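# Wheel the paper-laden cart through the door into the bay

## Task

Push or pull the utility cart through the self-closing door into the other room and leave it in the yellow taped bay so that each of its four wheels sits fully inside the tape and none rests on the tape itself. The case of copy paper has to finish in the cart's top tray without any part overhanging the tray's edges. The door must have closed before the scene is ended. One or both robots may be used, but neither may fall over or be left leaning.

## Robot and tools

Robots. Two identical Hello Robot Stretch 4 robots, r1 and r2, work together. Each has an omni-wheel base (rim no more than 0.23 m from the base origin), a lift running up a mast, an arm that telescopes forward, a wrist with yaw, pitch and roll, and a two-finger gripper. Each is about 1.6 m tall. They do not coordinate with one another, and identical base commands can differ in travel by about 3 cm per metre.

Frames. Base frame: origin on the floor below the base centre, x forward, y left, z up, in metres. hand_pose (a point between the open fingertips, possibly imprecise) is given in it. Odometry frame: where the base frame was at the scene's start. Each robot reports only in its own frames, so relative placement of the robots shows only through images, lidar_m and wrist_depth_mm.

move. Arguments: r1 and r2 (each an object for that robot, or omitted so it gets no new command), cameras, blocking. blocking must always be false; true or missing is refused. The call returns in about half a second while motion continues. Inside a robot's object:
- base: a relative offset from where the base was last reported (or where it is now, if a move was still running). translate_m metres, forward positive, -2 to 2; strafe_m metres sideways, left positive, -2 to 2; rotate_rad radians on the spot, counter-clockwise seen from above positive, -3.2 to 3.2. translate_m and strafe_m may be combined into one straight diagonal run with no turning; rotate_rad must go alone.
- joints: absolute targets keyed by name: lift_m 0 to 1.2 m; arm_m 0 to 0.55 m extension; wrist_yaw_rad -1.134 to 4.276 (0 forward, positive left, 3.14 folded back); wrist_pitch_rad -1.117 to 4.259 (0 level, 1.57 pointing down); wrist_roll_rad -1.117 to 4.259 (positive clockwise viewed from behind the gripper); gripper_m -0.038 to 0.141 m fingertip gap (below 0 the fingers squeeze each other). Targets past a range are clipped and reported; other bad values get the call refused.
- pace: "slow", "default", "fast" or "max" (base 0.1/0.3/0.4/0.6 m/s and 1/2/3/4 rad/s; lift 0.15/0.3/0.4/0.5 m/s; arm 0.1/0.4/0.6/0.7 m/s). A raised lift (above 0.2) caps base speed, down to 0.3 m/s and 1 rad/s at full height.
- speeds: per-joint top speed overriding pace, not for gripper_m.
- contact_limits: 0 (lightest) to 1 for arm_m, lift_m, translate_m, strafe_m, rotate_rad, given only next to its own command; default 0.5. A base limit persists until the next action naming base. Even at 0 the arm needs roughly 15 to 40 N to stop; for a soft touch use 0 and aim 1 to 3 mm beyond contact. With about 2 kg gripped keep lift_m's limit at 0.3 or more (0.15 for 1 kg).
- end_of_arm: "enable_torque", sent by itself, re-powers wrist or gripper motors that shut off.
cameras: list drawn from r1_head_camera, r1_head_left_camera, r1_head_right_camera, r1_wrist_camera, the same four for r2, or "all"; omitted means all, [] means none. Each action runs at most 15 s and is cut at 14 s (time_out). A new move replaces only the targets it names; other motions continue.

wait: seconds 0 to 10, plus cameras. Returns early once a commanded robot comes to rest. wait(0) shows the "earlier move" line. stop: no arguments; brakes all running motion and re-holds slack wheels. zoom_image: camera plus region [x0, y0, x1, y1] in pixels from the top-left, at most 504 by 504, on that camera's latest image. finished_scene: scene (the number being ended) and check (your reading, per condition, of what images and numbers show, what they cannot show, and how it might still fail). Call it twice in separate replies: the first only records the check so you can still fix things; the second ends the scene irreversibly.

Results. "move" line: per robot, done or its worst status. "as last shown": robots not named, state repeated. "pictures": order of the images, which may lag the state slightly. base_status and joint_status: moving, done, off_target, contact_stop, time_out, limit_stop_at_own_body, limit_stop_at_tilt (lean over 6 degrees; wheels, lift and arm go slack), torque_fault. on_its_own: uncommanded behaviour such as slack, holding ("held at" is a target) or abnormal rest current. lidar_m: 12 distances in 30-degree sectors, first straight ahead, counter-clockwise (4th left, 7th behind, 10th right); "-" is nothing seen or closer than 0.25 m; blind to glass, thin legs and much behind. wrist_depth_mm: 7x7 grid of depths, 100 to 2000 mm. base_odometry counts wheel turns (slip included); heading in rad, left positive. If turned_by_wheels and turned_by_imu drift apart by over about 0.1 rad in one move, the base slipped or struck something. base_tilt in degrees, forward and right positive, with fixed error up to about 3. motor_effort in percent with peak in brackets; servo_current in mA. Gripper reading and "done" do not prove a grasp; a rise in gripper servo_current does.

Sequencing. If a call is refused, or an uncommanded stop appears in a result, the remaining move, wait and finished_scene calls in that reply are skipped; stop always runs. Robots keep acting on their last command between calls.

Avoid. Any robot-on-robot pressing (driving into a touching robot even by millimetres); turning, driving or braking fast with over 1 kg held and arm_m above 0.2; strong pushes or pulls with a high gripper; self-collision (gripper over the base with lift below about 0.2, or 0.45 pointing down; upward pitch combined with roll; yaw plus pitch below about -1.1; folded-back wrist with tilt or roll). Squeezing more than about 0.02 below an object's width when boxed in can cause torque_fault. Do not drop the paper, slam the door, or leave the cart still moving. Loose objects may occasionally be nudged by outside forces.

Each tool is called after "Emit:" as name([rows], argument=value, ...), one row to a line, values as JSON.

## Session

Emit:
move(blocking=false)

Scene clock: 0.00 s.
r1.base_odometry: x=+0.000 y=+0.000 heading=+0.000
r1.turned_by_wheels: +0.000
r1.turned_by_imu: +0.000
r1.base_tilt: forward=-1.6 right=+1.3
r1.lidar_m: 1.92 2.25 3.81 1.93 0.97 0.84 0.83 0.93 0.77 0.76 0.93 1.59
r1.base_status: not commanded
r1.joint_positions: lift_m=+0.127 arm_m=+0.000 wrist_yaw_rad=+3.089 wrist_pitch_rad=+0.002 wrist_roll_rad=+0.000 gripper_m=+0.056
r1.joint_status: not commanded
r1.measured_speeds: translate_m=+0.000 strafe_m=+0.000 rotate_rad=+0.000 lift_m=+0.000 arm_m=+0.000 wrist_yaw_rad=+0.000 wrist_pitch_rad=+0.000 wrist_roll_rad=+0.000
r1.motor_effort: lift_m=+20 arm_m=-4 wheel_0=+0 wheel_1=+2 wheel_2=+1
r1.servo_current: wrist_yaw_rad=46 wrist_pitch_rad=39 wrist_roll_rad=52 gripper_m=33
r1.hand_pose: x=-0.1125 y=+0.1024 z=+0.3046 quat_wxyz=(+0.026, -0.001, +0.000, +1.000) (m; r1's base frame)
r1.wrist_depth_mm: 137 138 - - - - - / 113 139 - - - - - / 117 140 229 - - - - / 137 160 - - - - - / - - - - - - - / - - 190 - 189 - - / 842 759 750 166 741 127 768
r2.base_odometry: x=+0.000 y=+0.000 heading=+0.000
r2.turned_by_wheels: +0.000
r2.turned_by_imu: +0.000
r2.base_tilt: forward=-0.7 right=+0.0
r2.lidar_m: 2.02 1.45 1.40 1.49 2.01 2.22 2.34 3.17 1.60 3.62 2.59 2.46
r2.base_status: not commanded
r2.joint_positions: lift_m=+0.295 arm_m=+0.000 wrist_yaw_rad=+3.133 wrist_pitch_rad=+0.001 wrist_roll_rad=+0.000 gripper_m=+0.056
r2.joint_status: not commanded
r2.measured_speeds: translate_m=+0.000 strafe_m=+0.000 rotate_rad=+0.000 lift_m=+0.000 arm_m=+0.000 wrist_yaw_rad=+0.000 wrist_pitch_rad=+0.000 wrist_roll_rad=+0.000
r2.motor_effort: lift_m=+18 arm_m=-4 wheel_0=+1 wheel_1=+0 wheel_2=+0
r2.servo_current: wrist_yaw_rad=39 wrist_pitch_rad=33 wrist_roll_rad=46 gripper_m=46
r2.hand_pose: x=-0.1167 y=+0.0898 z=+0.4727 quat_wxyz=(+0.004, -0.001, +0.000, +1.000) (m; r2's base frame)
r2.wrist_depth_mm: - 140 - - - - - / - 125 148 - - - - / - 129 191 - - - - / 144 143 267 - - - - / 228 - - - - - - / 225 1576 196 1576 189 1618 1464 / 237 991 1160 - - 1025 1060
pictures: r1_head_camera, r1_head_left_camera, r1_head_right_camera, r1_wrist_camera, r2_head_camera, r2_head_left_camera, r2_head_right_camera, r2_wrist_camera
Images, in order (width x height): r1_head_camera 420x560, r1_head_left_camera 420x672, r1_head_right_camera 420x672, r1_wrist_camera 616x392, r2_head_camera 420x560, r2_head_left_camera 420x672, r2_head_right_camera 420x672, r2_wrist_camera 616x392.

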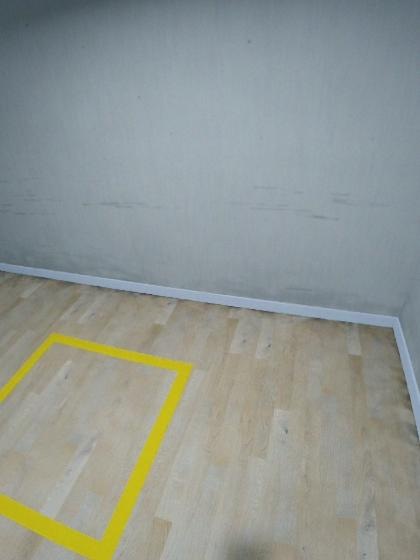

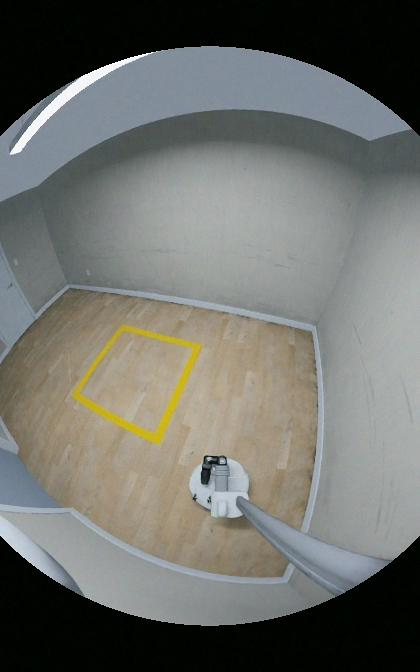

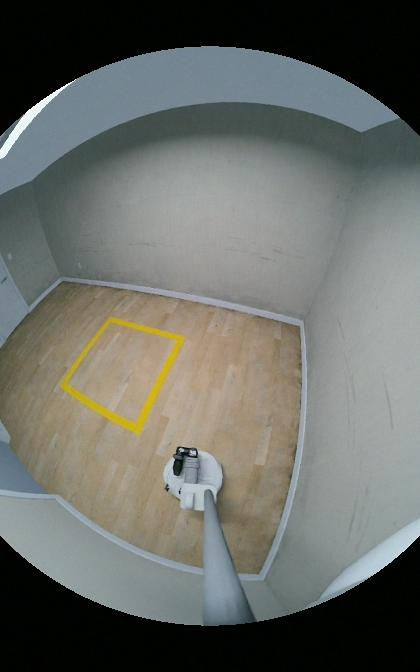

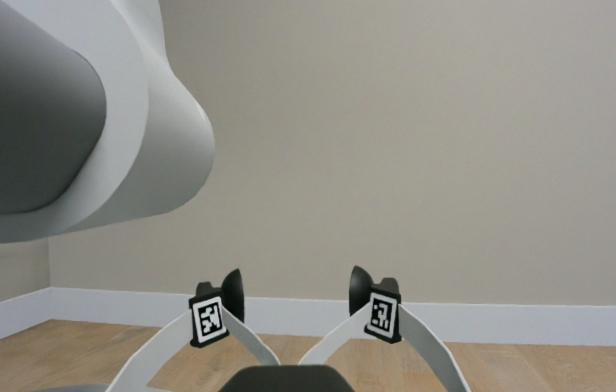

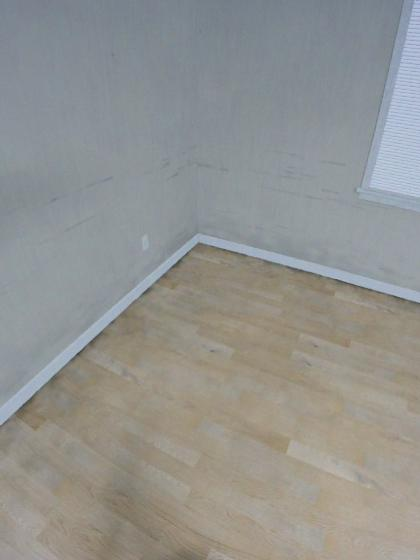

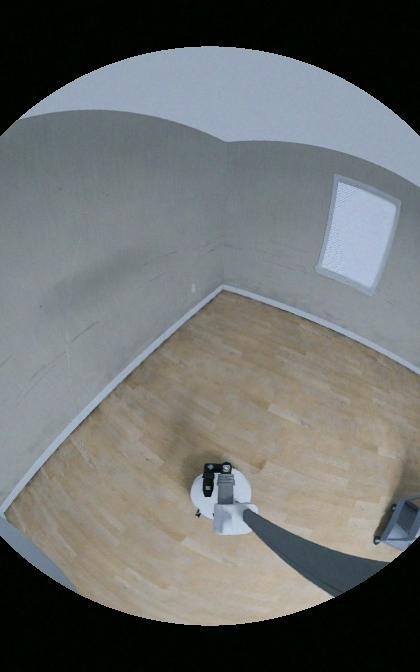

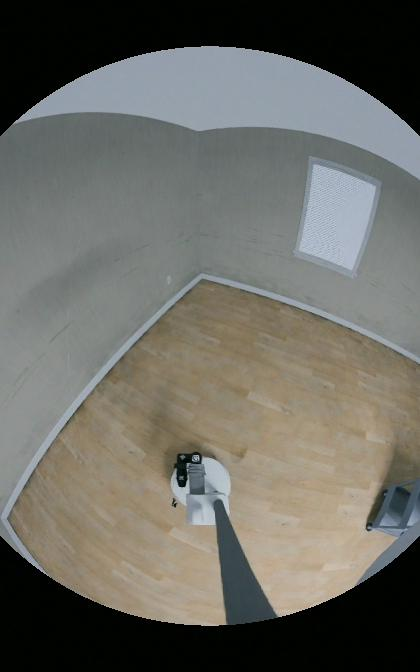

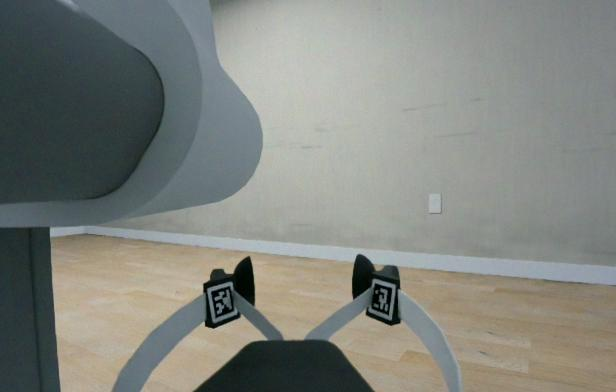

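Emit:
move(r1={"base": {"rotate_rad": 1.3}}, r2={"base": {"rotate_rad": -1.5}}, blocking=false, cameras=[])

Emit:
wait(seconds=3, cameras=["r1_head_left_camera", "r1_head_right_camera", "r1_head_camera", "r2_head_camera", "r2_head_left_camera", "r2_head_right_camera"])

Scene clock: 4.23 s.
move: r1 moving; r2 moving
r1.base_odometry: x=+0.000 y=+0.000 heading=+0.252
r1.turned_by_wheels: +0.252
r1.turned_by_imu: +0.252
r1.base_tilt: forward=-1.6 right=+1.2
r1.lidar_m: 1.98 2.71 3.66 1.25 0.89 0.80 0.87 0.80 0.77 0.82 1.11 1.92
r1.base_status: rotate_rad moving
r1.joint_positions: lift_m=+0.127 arm_m=+0.000 wrist_yaw_rad=+3.089 wrist_pitch_rad=+0.002 wrist_roll_rad=+0.000 gripper_m=+0.056
r1.joint_status: not commanded
r1.measured_speeds: translate_m=-0.001 strafe_m=-0.001 rotate_rad=+0.980 lift_m=+0.000 arm_m=+0.000 wrist_yaw_rad=+0.000 wrist_pitch_rad=+0.000 wrist_roll_rad=+0.000
r1.motor_effort: lift_m=+20(20) arm_m=-4(4) wheel_0=-7(9) wheel_1=-7(8) wheel_2=-7(7)
r1.servo_current: wrist_yaw_rad=65(65) wrist_pitch_rad=46(52) wrist_roll_rad=52(65) gripper_m=39(46)
r1.hand_pose: x=-0.1125 y=+0.1024 z=+0.3046 quat_wxyz=(+0.026, -0.001, +0.000, +1.000) (m; r1's base frame)
r1.wrist_depth_mm: 136 138 - - - - - / 113 139 - - - - - / 118 140 229 - - - - / 137 161 - - - - - / - - - - - - - / - 1060 190 - 189 - - / 778 759 750 167 750 128 732
r2.base_odometry: x=+0.000 y=+0.000 heading=-0.252
r2.turned_by_wheels: -0.252
r2.turned_by_imu: -0.244
r2.base_tilt: forward=-0.6 right=+0.1
r2.lidar_m: 2.52 1.62 1.40 1.40 1.67 2.23 2.24 2.64 1.59 1.63 2.93 2.49
r2.base_status: rotate_rad moving
r2.joint_positions: lift_m=+0.295 arm_m=+0.000 wrist_yaw_rad=+3.133 wrist_pitch_rad=+0.001 wrist_roll_rad=+0.000 gripper_m=+0.056
r2.joint_status: not commanded
r2.measured_speeds: translate_m=+0.000 strafe_m=+0.000 rotate_rad=-0.974 lift_m=+0.000 arm_m=+0.000 wrist_yaw_rad=+0.000 wrist_pitch_rad=+0.000 wrist_roll_rad=+0.000
r2.motor_effort: lift_m=+18(18) arm_m=-4(4) wheel_0=+8(12) wheel_1=+10(10) wheel_2=+11(11)
r2.servo_current: wrist_yaw_rad=39(46) wrist_pitch_rad=39(46) wrist_roll_rad=39(52) gripper_m=52(52)
r2.hand_pose: x=-0.1167 y=+0.0898 z=+0.4727 quat_wxyz=(+0.004, -0.001, +0.000, +1.000) (m; r2's base frame)
r2.wrist_depth_mm: - 141 - - - - - / - 126 148 - - - - / - 129 191 - - - - / 144 143 267 - - - - / 228 - - - - - - / 226 1576 196 1576 189 1661 1464 / 237 1008 1138 - - 1060 1078
pictures: none
No camera images: "cameras" was empty.

Scene clock: 5.63 s.
earlier move: r1 done; r2 moving
r1.base_odometry: x=+0.000 y=+0.000 heading=+1.300
r1.turned_by_wheels: +1.048
r1.turned_by_imu: +1.053
r1.base_tilt: forward=-1.6 right=+1.3
r1.lidar_m: 3.79 1.23 0.89 0.83 0.88 0.82 0.77 0.81 1.10 1.93 2.00 2.67
r1.base_status: done
r1.joint_positions: lift_m=+0.127 arm_m=+0.000 wrist_yaw_rad=+3.089 wrist_pitch_rad=+0.002 wrist_roll_rad=+0.000 gripper_m=+0.056
r1.joint_status: not commanded
r1.measured_speeds: translate_m=+0.000 strafe_m=+0.000 rotate_rad=+0.000 lift_m=+0.000 arm_m=+0.000 wrist_yaw_rad=+0.000 wrist_pitch_rad=+0.000 wrist_roll_rad=+0.000
r1.motor_effort: lift_m=+20(20) arm_m=-4(4) wheel_0=-3(10) wheel_1=-1(9) wheel_2=-1(8)
r1.servo_current: wrist_yaw_rad=59(65) wrist_pitch_rad=46(52) wrist_roll_rad=33(65) gripper_m=39(52)
r1.hand_pose: x=-0.1125 y=+0.1024 z=+0.3046 quat_wxyz=(+0.026, -0.001, +0.000, +1.000) (m; r1's base frame)
r1.wrist_depth_mm: 136 138 - - - - - / 113 139 - - - - - / 118 140 229 - - - - / 137 161 - - - - - / - - - - - - - / - - 190 - 189 - - / 788 707 750 155 732 768 809
r2.base_odometry: x=+0.000 y=+0.000 heading=-1.499
r2.turned_by_wheels: -1.248
r2.turned_by_imu: -1.215
r2.base_tilt: forward=-0.7 right=+0.1
r2.lidar_m: 3.32 2.54 2.47 1.87 1.46 1.41 1.51 2.19 2.23 2.40 3.45 1.59
r2.base_status: rotate_rad moving
r2.joint_positions: lift_m=+0.295 arm_m=+0.000 wrist_yaw_rad=+3.133 wrist_pitch_rad=+0.001 wrist_roll_rad=+0.000 gripper_m=+0.056
r2.joint_status: not commanded
r2.measured_speeds: translate_m=+0.000 strafe_m=+0.000 rotate_rad=+0.000 lift_m=+0.000 arm_m=+0.000 wrist_yaw_rad=+0.000 wrist_pitch_rad=+0.000 wrist_roll_rad=+0.000
r2.motor_effort: lift_m=+18(18) arm_m=-4(4) wheel_0=+4(12) wheel_1=+0(12) wheel_2=+1(11)
r2.servo_current: wrist_yaw_rad=46(52) wrist_pitch_rad=39(46) wrist_roll_rad=39(59) gripper_m=52(52)
r2.hand_pose: x=-0.1167 y=+0.0898 z=+0.4727 quat_wxyz=(+0.004, -0.001, +0.000, +1.000) (m; r2's base frame)
r2.wrist_depth_mm: - 141 - - - - - / - 126 142 - - - - / - 130 183 - - - - / 144 143 260 - - - - / 229 - - - - - - / 227 1576 196 1464 189 - - / 225 1025 1138 - - 1042 1060
wait: 1.40 of 3 s (r1 has come to rest)
pictures: r1_head_camera, r1_head_left_camera, r1_head_right_camera, r2_head_camera, r2_head_left_camera, r2_head_right_camera
Images, in order (width x height): r1_head_camera 420x560, r1_head_left_camera 420x672, r1_head_right_camera 420x672, r2_head_camera 420x560, r2_head_left_camera 420x672, r2_head_right_camera 420x672.

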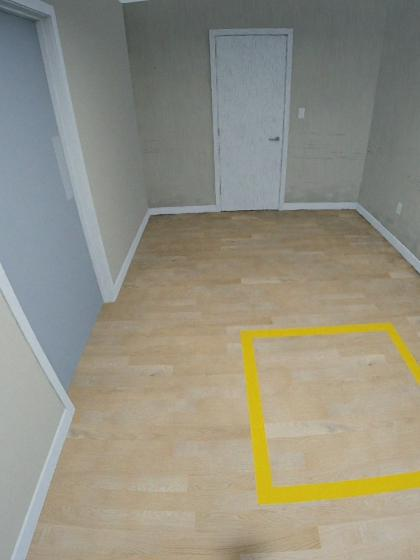

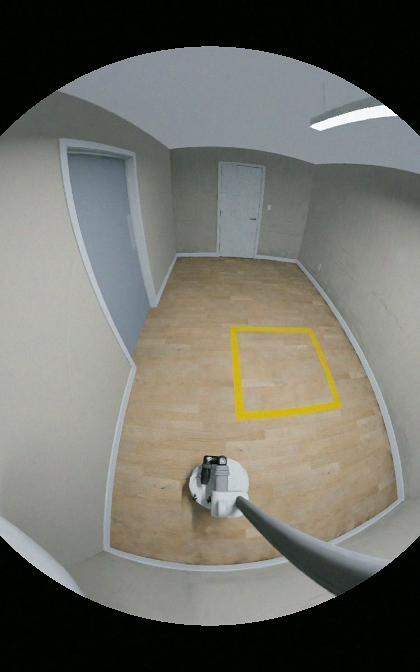

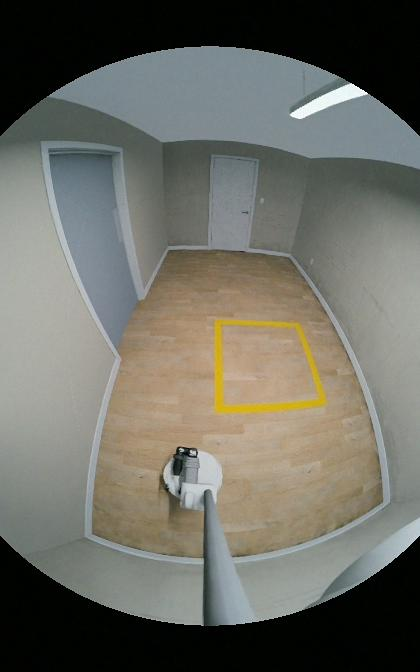

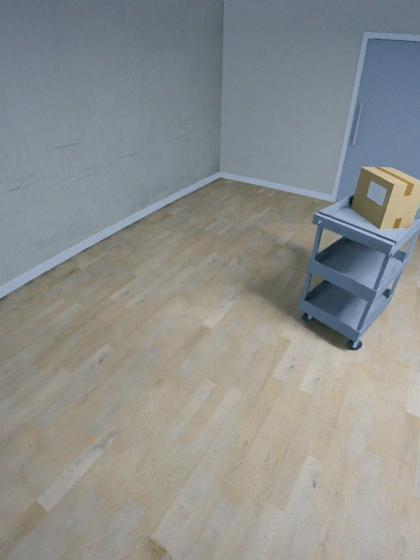

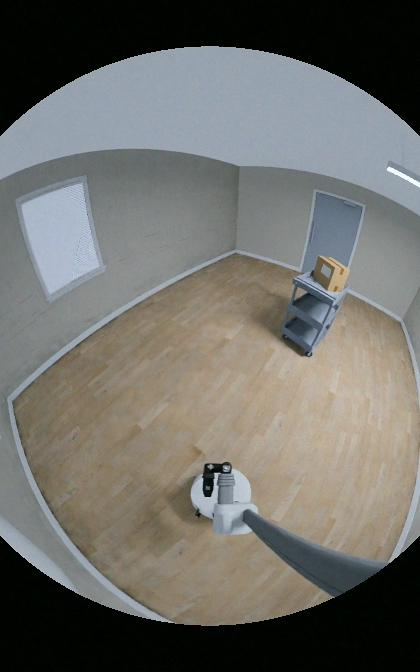

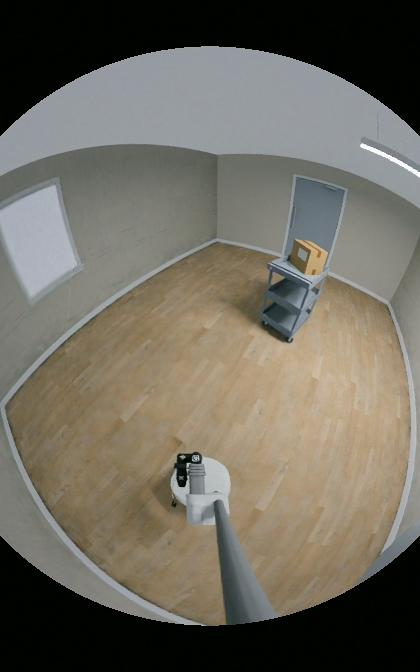

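Emit:
zoom_image(camera="r2_head_camera", region=[260, 0, 420, 360])

Emit:
zoom_image(camera="r2_head_left_camera", region=[230, 170, 410, 370])

Emit:
zoom_image(camera="r1_head_left_camera", region=[40, 120, 240, 400])

Scaled by 1.400 from the camera's 420x560 image, which has a finer 1200x1600 frame.

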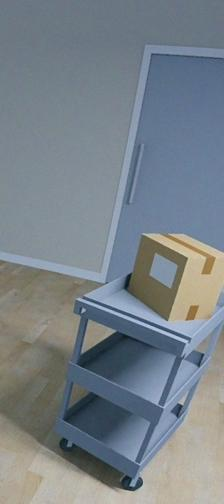

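Scaled by 2.520 from the camera's 420x672 image, which has a finer 600x960 frame.

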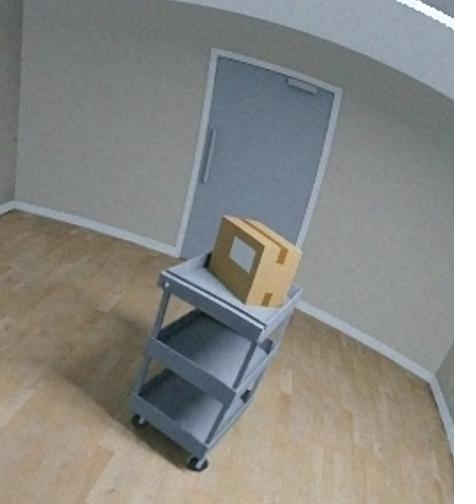

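Scaled by 1.800 from the camera's 420x672 image, which has a finer 600x960 frame.

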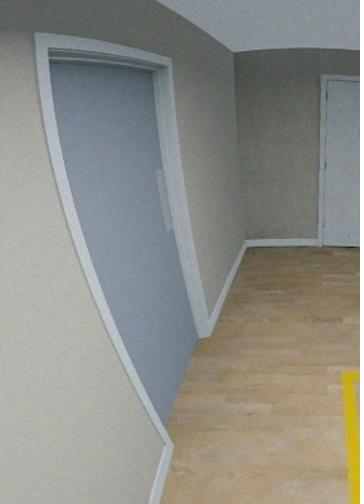

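Emit:
move(r1={"base": {"translate_m": 0.9}}, r2={"base": {"rotate_rad": -0.6}}, blocking=false, cameras=[])

Emit:
wait(seconds=1.5, cameras=["r2_head_camera", "r2_head_left_camera", "r2_head_right_camera"])

Scene clock: 129.83 s.
earlier move: r2 done
move: r1 moving; r2 moving
r1.base_odometry: x=+0.008 y=+0.030 heading=+1.300
r1.turned_by_wheels: +0.000
r1.turned_by_imu: +0.000
r1.base_tilt: forward=-1.6 right=+1.3
r1.lidar_m: 3.79 1.26 0.88 0.84 0.87 0.85 0.80 0.85 1.17 1.92 1.98 2.66
r1.base_status: translate_m moving
r1.joint_positions: lift_m=+0.127 arm_m=+0.000 wrist_yaw_rad=+3.089 wrist_pitch_rad=+0.002 wrist_roll_rad=+0.000 gripper_m=+0.056
r1.joint_status: not commanded
r1.measured_speeds: translate_m=+0.122 strafe_m=+0.000 rotate_rad=+0.000 lift_m=+0.000 arm_m=+0.000 wrist_yaw_rad=+0.000 wrist_pitch_rad=+0.000 wrist_roll_rad=+0.000
r1.motor_effort: lift_m=+20(20) arm_m=-4(4) wheel_0=+5(10) wheel_1=+6(7) wheel_2=-7(9)
r1.servo_current: wrist_yaw_rad=52(59) wrist_pitch_rad=46(52) wrist_roll_rad=59(65) gripper_m=46(46)
r1.hand_pose: x=-0.1125 y=+0.1024 z=+0.3046 quat_wxyz=(+0.026, -0.001, +0.000, +1.000) (m; r1's base frame)
r1.wrist_depth_mm: 136 138 - - - - - / 113 139 - - - - - / 117 139 225 - - - - / 137 162 - - - - - / - - - - - - - / - - 189 - 189 - - / 788 707 750 166 759 778 809
r2.base_odometry: x=+0.000 y=+0.000 heading=-1.752
r2.turned_by_wheels: -0.252
r2.turned_by_imu: -0.244
r2.base_tilt: forward=-0.7 right=+0.1
r2.lidar_m: 1.70 2.79 2.46 2.49 1.59 1.40 1.44 1.72 2.22 2.24 2.74 1.61
r2.base_status: rotate_rad moving
r2.joint_positions: lift_m=+0.295 arm_m=+0.000 wrist_yaw_rad=+3.133 wrist_pitch_rad=+0.001 wrist_roll_rad=+0.000 gripper_m=+0.056
r2.joint_status: not commanded
r2.measured_speeds: translate_m=+0.000 strafe_m=+0.000 rotate_rad=-0.976 lift_m=+0.000 arm_m=+0.000 wrist_yaw_rad=+0.000 wrist_pitch_rad=+0.000 wrist_roll_rad=+0.000
r2.motor_effort: lift_m=+18(18) arm_m=-4(4) wheel_0=+7(13) wheel_1=+10(10) wheel_2=+9(11)
r2.servo_current: wrist_yaw_rad=46(59) wrist_pitch_rad=46(46) wrist_roll_rad=59(59) gripper_m=46(52)
r2.hand_pose: x=-0.1167 y=+0.0898 z=+0.4727 quat_wxyz=(+0.004, -0.001, +0.000, +1.000) (m; r2's base frame)
r2.wrist_depth_mm: - 141 - - - - - / - 126 141 - - - - / - 129 183 - - - - / 144 143 213 - - - - / 229 - - - - - - / 227 1618 194 1336 189 - - / 225 1008 1160 - - 1042 1060
pictures: none
No camera images: "cameras" was empty.

Scene clock: 130.70 s.
earlier move: r1 moving; r2 done
r1.base_odometry: x=+0.062 y=+0.222 heading=+1.300
r1.turned_by_wheels: +0.000
r1.turned_by_imu: +0.000
r1.base_tilt: forward=-1.6 right=+1.3
r1.lidar_m: 3.69 1.39 0.89 0.83 0.86 1.08 1.00 1.04 1.43 1.91 1.98 2.65
r1.base_status: translate_m moving
r1.joint_positions: lift_m=+0.127 arm_m=+0.000 wrist_yaw_rad=+3.089 wrist_pitch_rad=+0.002 wrist_roll_rad=+0.000 gripper_m=+0.056
r1.joint_status: not commanded
r1.measured_speeds: translate_m=+0.299 strafe_m=+0.000 rotate_rad=+0.002 lift_m=+0.000 arm_m=+0.000 wrist_yaw_rad=+0.000 wrist_pitch_rad=+0.000 wrist_roll_rad=+0.000
r1.motor_effort: lift_m=+20(20) arm_m=-4(4) wheel_0=+5(10) wheel_1=+4(7) wheel_2=-5(10)
r1.servo_current: wrist_yaw_rad=46(65) wrist_pitch_rad=39(52) wrist_roll_rad=46(65) gripper_m=39(46)
r1.hand_pose: x=-0.1125 y=+0.1024 z=+0.3046 quat_wxyz=(+0.026, -0.001, +0.000, +1.000) (m; r1's base frame)
r1.wrist_depth_mm: 136 139 - - - - - / 113 139 - - - - - / 116 140 223 - - - - / 137 159 - - - - - / - - - - - - - / - - 190 1078 188 1060 946 / 842 759 750 166 741 768 820
r2.base_odometry: x=+0.000 y=+0.000 heading=-2.099
r2.turned_by_wheels: -0.347
r2.turned_by_imu: -0.338
r2.base_tilt: forward=-0.7 right=+0.1
r2.lidar_m: 1.62 3.54 2.59 2.49 2.01 1.49 1.40 1.46 2.03 2.22 2.34 3.22
r2.base_status: done
r2.joint_positions: lift_m=+0.295 arm_m=+0.000 wrist_yaw_rad=+3.133 wrist_pitch_rad=+0.001 wrist_roll_rad=+0.000 gripper_m=+0.056
r2.joint_status: not commanded
r2.measured_speeds: translate_m=+0.000 strafe_m=+0.000 rotate_rad=+0.000 lift_m=+0.000 arm_m=+0.000 wrist_yaw_rad=+0.000 wrist_pitch_rad=+0.000 wrist_roll_rad=+0.000
r2.motor_effort: lift_m=+18(18) arm_m=-4(4) wheel_0=+3(13) wheel_1=+2(10) wheel_2=+2(12)
r2.servo_current: wrist_yaw_rad=33(59) wrist_pitch_rad=46(46) wrist_roll_rad=46(59) gripper_m=46(52)
r2.hand_pose: x=-0.1167 y=+0.0898 z=+0.4727 quat_wxyz=(+0.004, -0.001, +0.000, +1.000) (m; r2's base frame)
r2.wrist_depth_mm: - 141 - - - - - / - 126 142 - - - - / - 130 183 - - - - / 144 143 214 - - - - / 220 - - - - - - / 220 1336 192 169 190 1366 1336 / 225 1008 1138 - - 1042 1060
wait: 0.87 of 1.5 s (r2 has come to rest)
pictures: r2_head_camera, r2_head_left_camera, r2_head_right_camera
Images, in order (width x height): r2_head_camera 420x560, r2_head_left_camera 420x672, r2_head_right_camera 420x672.

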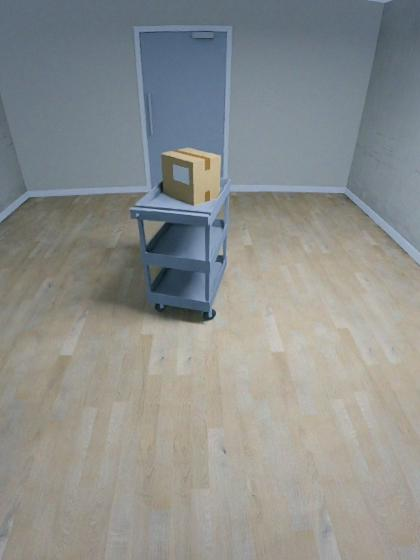

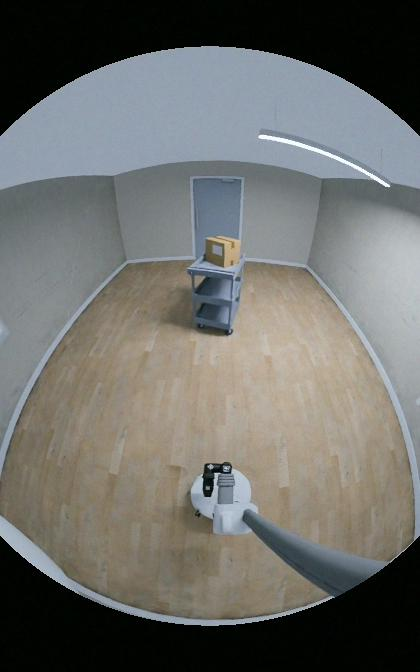

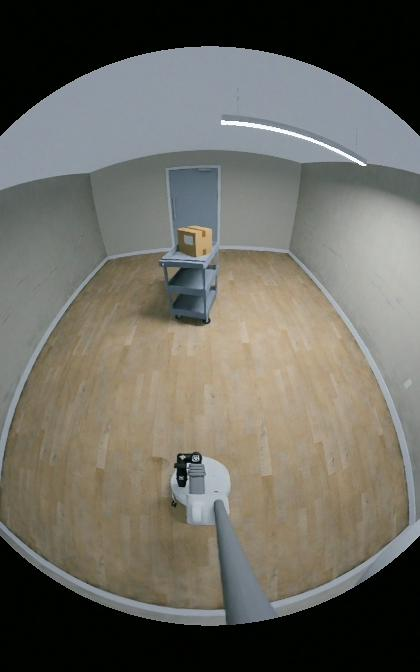

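Emit:
zoom_image(camera="r2_head_camera", region=[90, 120, 270, 340])

Scaled by 2.291 from the camera's 420x560 image, which has a finer 1200x1600 frame.

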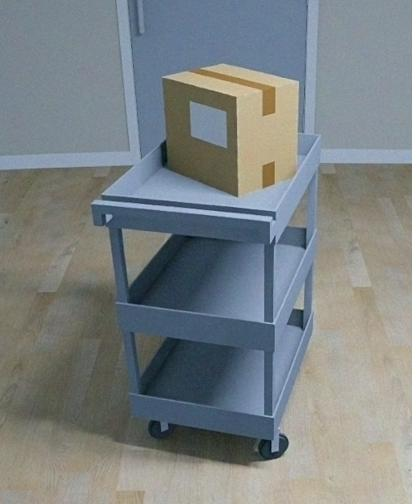

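Emit:
move(r2={"base": {"translate_m": 0.75, "strafe_m": 0.15}, "joints": {"lift_m": 0.6}}, blocking=false, cameras=["r1_head_camera", "r1_head_left_camera"])

Scene clock: 169.83 s.
earlier move: r1 done
move: r2 moving
r1.base_odometry: x=+0.241 y=+0.867 heading=+1.300
r1.turned_by_wheels: +0.000
r1.turned_by_imu: +0.001
r1.base_tilt: forward=-1.6 right=+1.3
r1.lidar_m: 3.02 1.43 1.01 0.86 0.91 1.24 1.65 1.73 2.01 1.90 1.97 2.65
r1.base_status: done
r1.joint_positions: lift_m=+0.127 arm_m=+0.000 wrist_yaw_rad=+3.089 wrist_pitch_rad=+0.002 wrist_roll_rad=+0.000 gripper_m=+0.056
r1.joint_status: not commanded
r1.measured_speeds: translate_m=+0.000 strafe_m=+0.000 rotate_rad=+0.000 lift_m=+0.000 arm_m=+0.000 wrist_yaw_rad=+0.000 wrist_pitch_rad=+0.000 wrist_roll_rad=+0.000
r1.motor_effort: lift_m=+20(20) arm_m=-4(4) wheel_0=+3(3) wheel_1=+2(2) wheel_2=+2(2)
r1.servo_current: wrist_yaw_rad=52(72) wrist_pitch_rad=33(46) wrist_roll_rad=52(65) gripper_m=46(46)
r1.hand_pose: x=-0.1125 y=+0.1024 z=+0.3046 quat_wxyz=(+0.026, -0.001, +0.000, +1.000) (m; r1's base frame)
r1.wrist_depth_mm: 136 139 - - - - - / 113 139 - - - - - / 118 140 229 - - - - / 137 162 - - - - - / - - - - - - - / 1160 1205 194 1182 190 1160 960 / 854 750 741 167 741 778 809
r2.base_odometry: x=-0.010 y=-0.030 heading=-2.099
r2.turned_by_wheels: +0.000
r2.turned_by_imu: +0.001
r2.base_tilt: forward=-0.7 right=+0.1
r2.lidar_m: 1.59 3.53 2.60 2.45 2.06 1.50 1.42 1.53 2.09 2.22 2.34 3.22
r2.base_status: translate_m moving; strafe_m moving
r2.joint_positions: lift_m=+0.333 arm_m=+0.000 wrist_yaw_rad=+3.133 wrist_pitch_rad=+0.001 wrist_roll_rad=+0.000 gripper_m=+0.056
r2.joint_status: lift_m moving
r2.measured_speeds: translate_m=+0.122 strafe_m=+0.024 rotate_rad=+0.000 lift_m=+0.146 arm_m=+0.000 wrist_yaw_rad=+0.000 wrist_pitch_rad=+0.000 wrist_roll_rad=+0.000
r2.motor_effort: lift_m=+25(25) arm_m=-4(4) wheel_0=+9(10) wheel_1=+8(10) wheel_2=-12(14)
r2.servo_current: wrist_yaw_rad=46(52) wrist_pitch_rad=39(46) wrist_roll_rad=52(59) gripper_m=52(52)
r2.hand_pose: x=-0.1167 y=+0.0898 z=+0.5104 quat_wxyz=(+0.004, -0.001, +0.000, +1.000) (m; r2's base frame)
r2.wrist_depth_mm: - 141 - - - - - / - 125 147 - - - - / - 128 190 - - - - / 144 143 209 - - - - / 220 - - - - - - / 218 1430 193 169 189 - 1430 / 236 1060 1205 - - 1118 1138
pictures: r1_head_camera, r1_head_left_camera
Images, in order (width x height): r1_head_camera 420x560, r1_head_left_camera 420x672.

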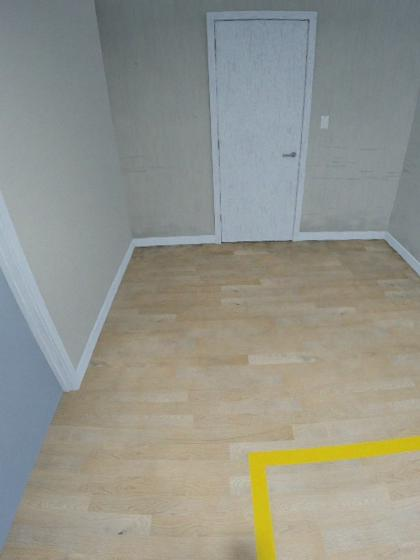

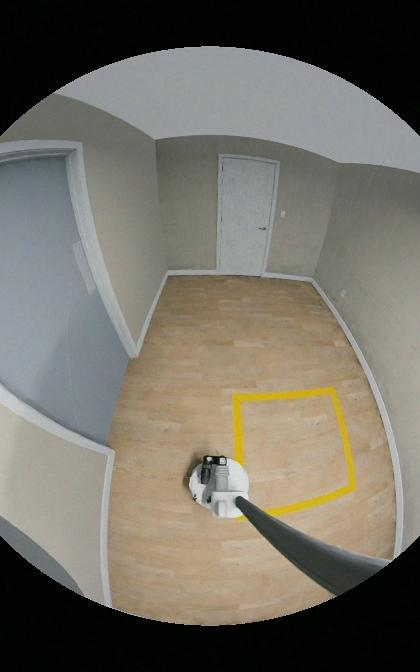

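Emit:
move(r1={"base": {"translate_m": 0.58}}, blocking=false, cameras=["r2_head_camera", "r2_head_left_camera"])

Emit:
zoom_image(camera="r2_head_camera", region=[60, 100, 320, 400])

Scene clock: 183.70 s.
earlier move: r2 done
move: r1 moving
r1.base_odometry: x=+0.249 y=+0.897 heading=+1.300
r1.turned_by_wheels: +0.000
r1.turned_by_imu: +0.000
r1.base_tilt: forward=-1.6 right=+1.3
r1.lidar_m: 3.01 1.43 1.01 0.85 0.89 1.20 1.70 1.77 2.02 1.90 1.98 2.65
r1.base_status: translate_m moving
r1.joint_positions: lift_m=+0.127 arm_m=+0.000 wrist_yaw_rad=+3.089 wrist_pitch_rad=+0.002 wrist_roll_rad=+0.000 gripper_m=+0.056
r1.joint_status: not commanded
r1.measured_speeds: translate_m=+0.123 strafe_m=+0.001 rotate_rad=-0.002 lift_m=+0.000 arm_m=+0.000 wrist_yaw_rad=+0.000 wrist_pitch_rad=+0.000 wrist_roll_rad=+0.000
r1.motor_effort: lift_m=+20(20) arm_m=-4(4) wheel_0=+7(9) wheel_1=+4(7) wheel_2=-8(8)
r1.servo_current: wrist_yaw_rad=52(65) wrist_pitch_rad=46(46) wrist_roll_rad=59(59) gripper_m=39(46)
r1.hand_pose: x=-0.1125 y=+0.1024 z=+0.3046 quat_wxyz=(+0.026, -0.001, +0.000, +1.000) (m; r1's base frame)
r1.wrist_depth_mm: 136 138 - - - - - / 113 139 - - - - - / 117 140 224 - - - - / 137 161 - - - - - / 1708 - - - - - - / 1182 1205 194 1205 190 1138 960 / 842 750 750 166 741 768 820
r2.base_odometry: x=-0.248 y=-0.723 heading=-2.099
r2.turned_by_wheels: +0.000
r2.turned_by_imu: +0.002
r2.base_tilt: forward=-0.7 right=+0.1
r2.lidar_m: 0.88 3.33 2.48 2.31 2.48 2.23 2.16 2.25 2.47 2.37 2.52 3.44
r2.base_status: done
r2.joint_positions: lift_m=+0.600 arm_m=+0.000 wrist_yaw_rad=+3.133 wrist_pitch_rad=+0.001 wrist_roll_rad=+0.000 gripper_m=+0.056
r2.joint_status: all done
r2.measured_speeds: translate_m=+0.000 strafe_m=+0.000 rotate_rad=+0.000 lift_m=+0.000 arm_m=+0.000 wrist_yaw_rad=+0.000 wrist_pitch_rad=+0.000 wrist_roll_rad=+0.000
r2.motor_effort: lift_m=+21(21) arm_m=-4(4) wheel_0=+2(3) wheel_1=+4(4) wheel_2=-3(4)
r2.servo_current: wrist_yaw_rad=39(59) wrist_pitch_rad=39(46) wrist_roll_rad=46(59) gripper_m=46(52)
r2.hand_pose: x=-0.1167 y=+0.0898 z=+0.7775 quat_wxyz=(+0.004, -0.001, +0.000, +1.000) (m; r2's base frame)
r2.wrist_depth_mm: - 141 - - - - - / - 126 149 - - - - / - 129 182 - - - - / 144 144 268 - - - - / 229 - - - - - - / 227 - 196 - 190 - - / 225 1537 1808 - - 1618 1661
pictures: r2_head_camera, r2_head_left_camera
Images, in order (width x height): r2_head_camera 420x560, r2_head_left_camera 420x672.

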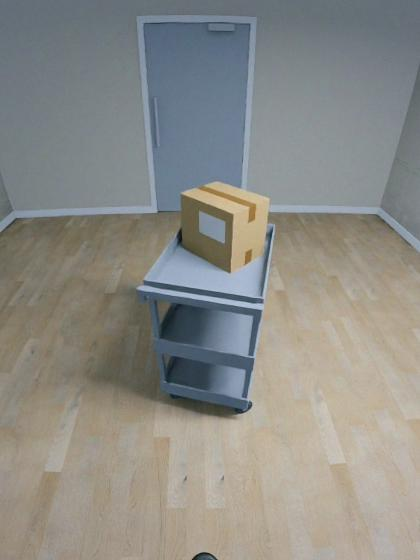

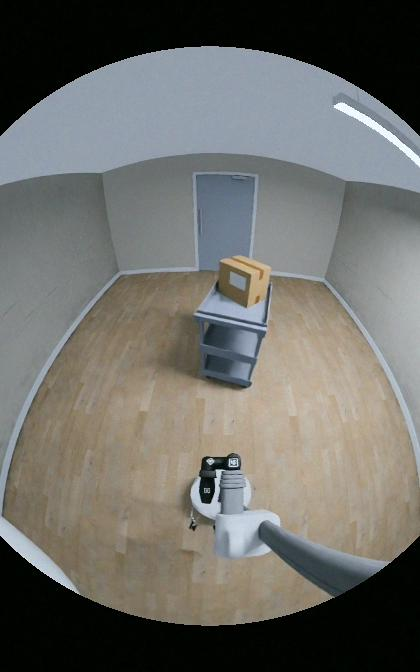

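Scaled by 1.680 from the camera's 420x560 image, which has a finer 1200x1600 frame.

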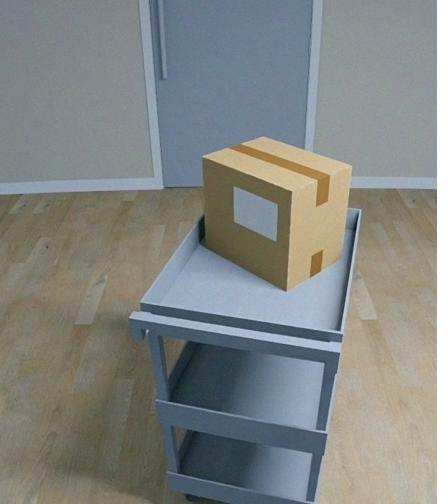

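Emit:
zoom_image(camera="r2_head_camera", region=[120, 0, 280, 230])

Emit:
move(r1={"base": {"rotate_rad": 1.55}}, r2={"base": {"strafe_m": -0.45}}, blocking=false, cameras=[])

Emit:
wait(seconds=2.5, cameras=["r1_head_camera"])

Emit:
wait(seconds=1.5, cameras=["r2_head_camera", "r1_head_camera", "r1_head_left_camera"])

Scaled by 2.191 from the camera's 420x560 image, which has a finer 1200x1600 frame.

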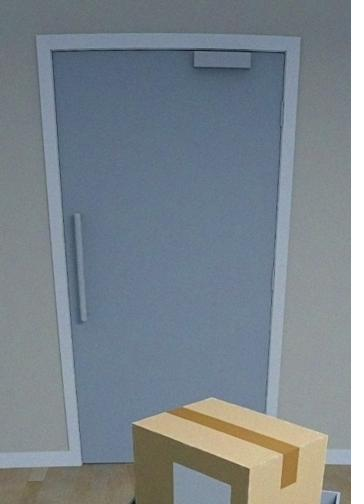

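Scene clock: 208.43 s.
earlier move: r1 done
move: r1 moving; r2 moving
r1.base_odometry: x=+0.396 y=+1.426 heading=+1.552
r1.turned_by_wheels: +0.252
r1.turned_by_imu: +0.252
r1.base_tilt: forward=-1.6 right=+1.3
r1.lidar_m: 1.94 1.08 0.95 0.96 1.01 1.71 2.22 2.27 1.90 1.90 2.15 2.45
r1.base_status: rotate_rad moving
r1.joint_positions: lift_m=+0.127 arm_m=+0.000 wrist_yaw_rad=+3.089 wrist_pitch_rad=+0.002 wrist_roll_rad=+0.000 gripper_m=+0.056
r1.joint_status: not commanded
r1.measured_speeds: translate_m=-0.001 strafe_m=+0.001 rotate_rad=+0.974 lift_m=+0.000 arm_m=+0.000 wrist_yaw_rad=+0.000 wrist_pitch_rad=+0.000 wrist_roll_rad=+0.000
r1.motor_effort: lift_m=+20(20) arm_m=-4(4) wheel_0=-10(10) wheel_1=-6(7) wheel_2=-8(8)
r1.servo_current: wrist_yaw_rad=72(72) wrist_pitch_rad=39(46) wrist_roll_rad=46(59) gripper_m=39(46)
r1.hand_pose: x=-0.1125 y=+0.1024 z=+0.3046 quat_wxyz=(+0.026, -0.001, +0.000, +1.000) (m; r1's base frame)
r1.wrist_depth_mm: 136 138 - - - - - / 114 139 - - - - - / 118 140 274 - - - - / 137 162 - - - - - / 1983 - - - - - - / 1336 1229 195 1182 191 1182 1160 / 842 759 715 167 750 778 820
r2.base_odometry: x=-0.279 y=-0.705 heading=-2.099
r2.turned_by_wheels: +0.000
r2.turned_by_imu: +0.001
r2.base_tilt: forward=-0.7 right=+0.1
r2.lidar_m: 0.87 3.35 2.50 2.37 2.50 2.26 2.13 2.23 2.45 2.35 2.44 3.41
r2.base_status: strafe_m moving
r2.joint_positions: lift_m=+0.600 arm_m=+0.000 wrist_yaw_rad=+3.133 wrist_pitch_rad=+0.001 wrist_roll_rad=+0.000 gripper_m=+0.056
r2.joint_status: not commanded
r2.measured_speeds: translate_m=+0.000 strafe_m=-0.141 rotate_rad=+0.003 lift_m=+0.000 arm_m=+0.000 wrist_yaw_rad=+0.000 wrist_pitch_rad=+0.000 wrist_roll_rad=+0.000
r2.motor_effort: lift_m=+21(21) arm_m=-4(4) wheel_0=+11(12) wheel_1=-12(12) wheel_2=-2(2)
r2.servo_current: wrist_yaw_rad=52(52) wrist_pitch_rad=39(46) wrist_roll_rad=46(65) gripper_m=46(52)
r2.hand_pose: x=-0.1167 y=+0.0898 z=+0.7775 quat_wxyz=(+0.004, -0.001, +0.000, +1.000) (m; r2's base frame)
r2.wrist_depth_mm: - 141 - - - - - / - 126 150 - - - - / - 130 184 - - - - / 144 143 270 - - - - / 229 - - - - - - / 226 - 196 - 189 - - / 225 1618 1756 - - 1576 1708
pictures: none
No camera images: "cameras" was empty.

Scene clock: 209.97 s.
earlier move: r1 done; r2 moving
r1.base_odometry: x=+0.396 y=+1.426 heading=+2.850
r1.turned_by_wheels: +1.298
r1.turned_by_imu: +1.305
r1.base_tilt: forward=-1.6 right=+1.3
r1.lidar_m: 0.97 0.96 1.21 2.23 2.29 2.02 1.89 1.95 2.57 2.45 1.37 0.99
r1.base_status: done
r1.joint_positions: lift_m=+0.127 arm_m=+0.000 wrist_yaw_rad=+3.089 wrist_pitch_rad=+0.002 wrist_roll_rad=+0.000 gripper_m=+0.056
r1.joint_status: not commanded
r1.measured_speeds: translate_m=+0.000 strafe_m=+0.000 rotate_rad=+0.000 lift_m=+0.000 arm_m=+0.000 wrist_yaw_rad=+0.000 wrist_pitch_rad=+0.000 wrist_roll_rad=+0.000
r1.motor_effort: lift_m=+20(20) arm_m=-4(4) wheel_0=-4(10) wheel_1=+0(8) wheel_2=+0(9)
r1.servo_current: wrist_yaw_rad=59(72) wrist_pitch_rad=39(46) wrist_roll_rad=59(65) gripper_m=39(52)
r1.hand_pose: x=-0.1125 y=+0.1024 z=+0.3046 quat_wxyz=(+0.026, -0.001, +0.000, +1.000) (m; r1's base frame)
r1.wrist_depth_mm: 136 139 - - - - - / 113 139 - - - - - / 117 140 272 - - - - / 137 162 - - - - - / 1576 - 1983 - - - - / 1160 1205 193 1182 189 1138 1229 / 854 750 750 167 750 778 768
r2.base_odometry: x=-0.605 y=-0.515 heading=-2.099
r2.turned_by_wheels: +0.000
r2.turned_by_imu: +0.000
r2.base_tilt: forward=-0.7 right=+0.1
r2.lidar_m: 0.85 0.91 2.91 2.75 2.88 2.27 2.16 2.25 2.05 1.96 2.08 2.87
r2.base_status: strafe_m moving
r2.joint_positions: lift_m=+0.600 arm_m=+0.000 wrist_yaw_rad=+3.133 wrist_pitch_rad=+0.001 wrist_roll_rad=+0.000 gripper_m=+0.056
r2.joint_status: not commanded
r2.measured_speeds: translate_m=-0.001 strafe_m=-0.151 rotate_rad=+0.004 lift_m=+0.000 arm_m=+0.000 wrist_yaw_rad=+0.000 wrist_pitch_rad=+0.000 wrist_roll_rad=+0.000
r2.motor_effort: lift_m=+21(21) arm_m=-4(4) wheel_0=+4(12) wheel_1=-2(12) wheel_2=+1(2)
r2.servo_current: wrist_yaw_rad=46(65) wrist_pitch_rad=39(46) wrist_roll_rad=46(65) gripper_m=46(52)
r2.hand_pose: x=-0.1167 y=+0.0898 z=+0.7776 quat_wxyz=(+0.004, -0.001, +0.000, +1.000) (m; r2's base frame)
r2.wrist_depth_mm: - 141 - - - - - / - 126 148 - - - - / - 129 191 - - - - / 144 143 266 - - - - / 229 - - - - - - / 226 - 196 - 189 - - / 224 1537 1808 - - 1618 1661
wait: 1.53 of 2.5 s (r1 has come to rest)
pictures: r1_head_camera
Images, in order (width x height): r1_head_camera 420x560.

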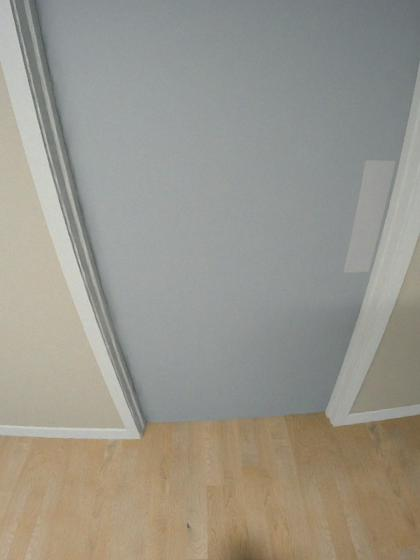

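Scene clock: 210.77 s.
earlier move: r2 done
r1.base_odometry: x=+0.396 y=+1.426 heading=+2.850
r1.turned_by_wheels: +0.000
r1.turned_by_imu: +0.000
r1.base_tilt: forward=-1.6 right=+1.3
r1.lidar_m: 0.97 0.97 1.21 2.25 2.31 2.02 1.88 1.97 2.59 2.46 1.37 1.03
r1.base_status: done
r1.joint_positions: lift_m=+0.127 arm_m=+0.000 wrist_yaw_rad=+3.089 wrist_pitch_rad=+0.002 wrist_roll_rad=+0.000 gripper_m=+0.056
r1.joint_status: not commanded
r1.measured_speeds: translate_m=+0.000 strafe_m=+0.000 rotate_rad=+0.000 lift_m=+0.000 arm_m=+0.000 wrist_yaw_rad=+0.000 wrist_pitch_rad=+0.000 wrist_roll_rad=+0.000
r1.motor_effort: lift_m=+20(20) arm_m=-4(4) wheel_0=-3(10) wheel_1=+0(8) wheel_2=+0(9)
r1.servo_current: wrist_yaw_rad=39(72) wrist_pitch_rad=46(46) wrist_roll_rad=26(65) gripper_m=39(52)
r1.hand_pose: x=-0.1125 y=+0.1024 z=+0.3046 quat_wxyz=(+0.026, -0.001, +0.000, +1.000) (m; r1's base frame)
r1.wrist_depth_mm: 137 139 - - - - - / 113 139 - - - - - / 117 140 273 - - - - / 137 162 - - - - - / 1708 - 1983 - - - - / 1182 1182 193 1182 189 1182 1229 / 842 741 750 166 732 788 778
r2.base_odometry: x=-0.637 y=-0.497 heading=-2.099
r2.turned_by_wheels: +0.000
r2.turned_by_imu: +0.000
r2.base_tilt: forward=-0.7 right=+0.0
r2.lidar_m: 0.88 0.89 2.94 2.78 2.93 2.25 2.16 2.22 1.97 1.93 2.04 2.76
r2.base_status: done
r2.joint_positions: lift_m=+0.600 arm_m=+0.000 wrist_yaw_rad=+3.133 wrist_pitch_rad=+0.001 wrist_roll_rad=+0.000 gripper_m=+0.056
r2.joint_status: not commanded
r2.measured_speeds: translate_m=+0.000 strafe_m=+0.000 rotate_rad=+0.000 lift_m=+0.000 arm_m=+0.000 wrist_yaw_rad=+0.000 wrist_pitch_rad=+0.000 wrist_roll_rad=+0.000
r2.motor_effort: lift_m=+21(21) arm_m=-4(5) wheel_0=+2(12) wheel_1=-1(12) wheel_2=+0(2)
r2.servo_current: wrist_yaw_rad=46(65) wrist_pitch_rad=39(46) wrist_roll_rad=39(65) gripper_m=46(59)
r2.hand_pose: x=-0.1167 y=+0.0898 z=+0.7776 quat_wxyz=(+0.004, -0.001, +0.000, +1.000) (m; r2's base frame)
r2.wrist_depth_mm: - 140 - - - - - / - 125 148 - - - - / - 129 190 - - - - / 144 143 266 - - - - / 229 - - - - - - / 227 - 196 - 190 - - / 224 1618 1756 - - 1618 1661
wait: 0.80 of 1.5 s (r2 has come to rest)
pictures: r1_head_camera, r1_head_left_camera, r2_head_camera
Images, in order (width x height): r1_head_camera 420x560, r1_head_left_camera 420x672, r2_head_camera 420x560.

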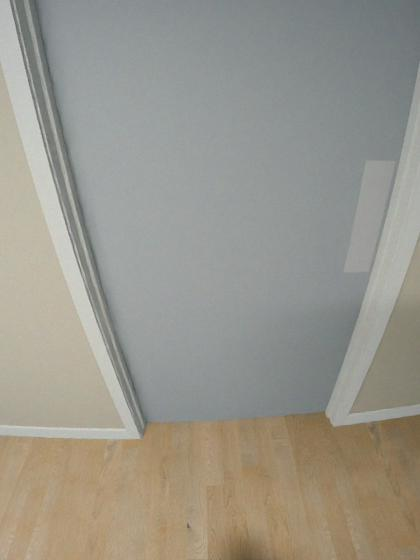

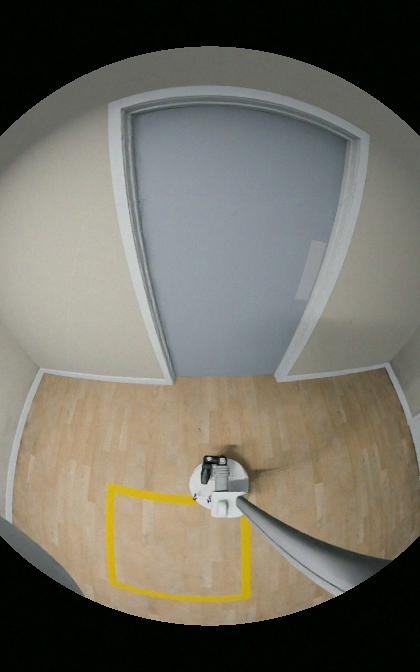

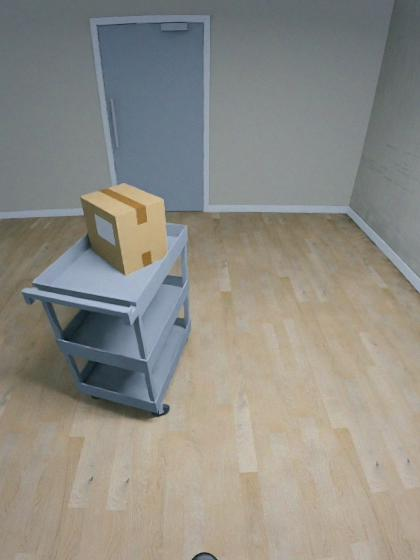

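Emit:
zoom_image(camera="r2_head_camera", region=[0, 160, 220, 430])

Scaled by 1.867 from the camera's 420x560 image, which has a finer 1200x1600 frame.

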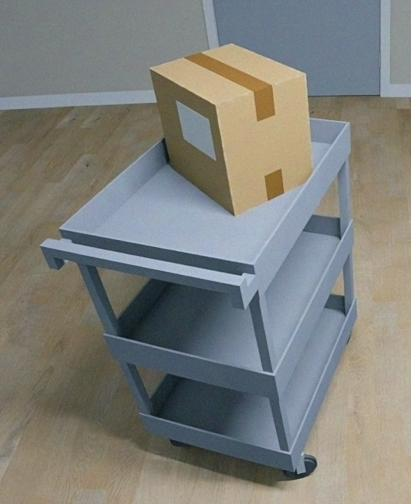

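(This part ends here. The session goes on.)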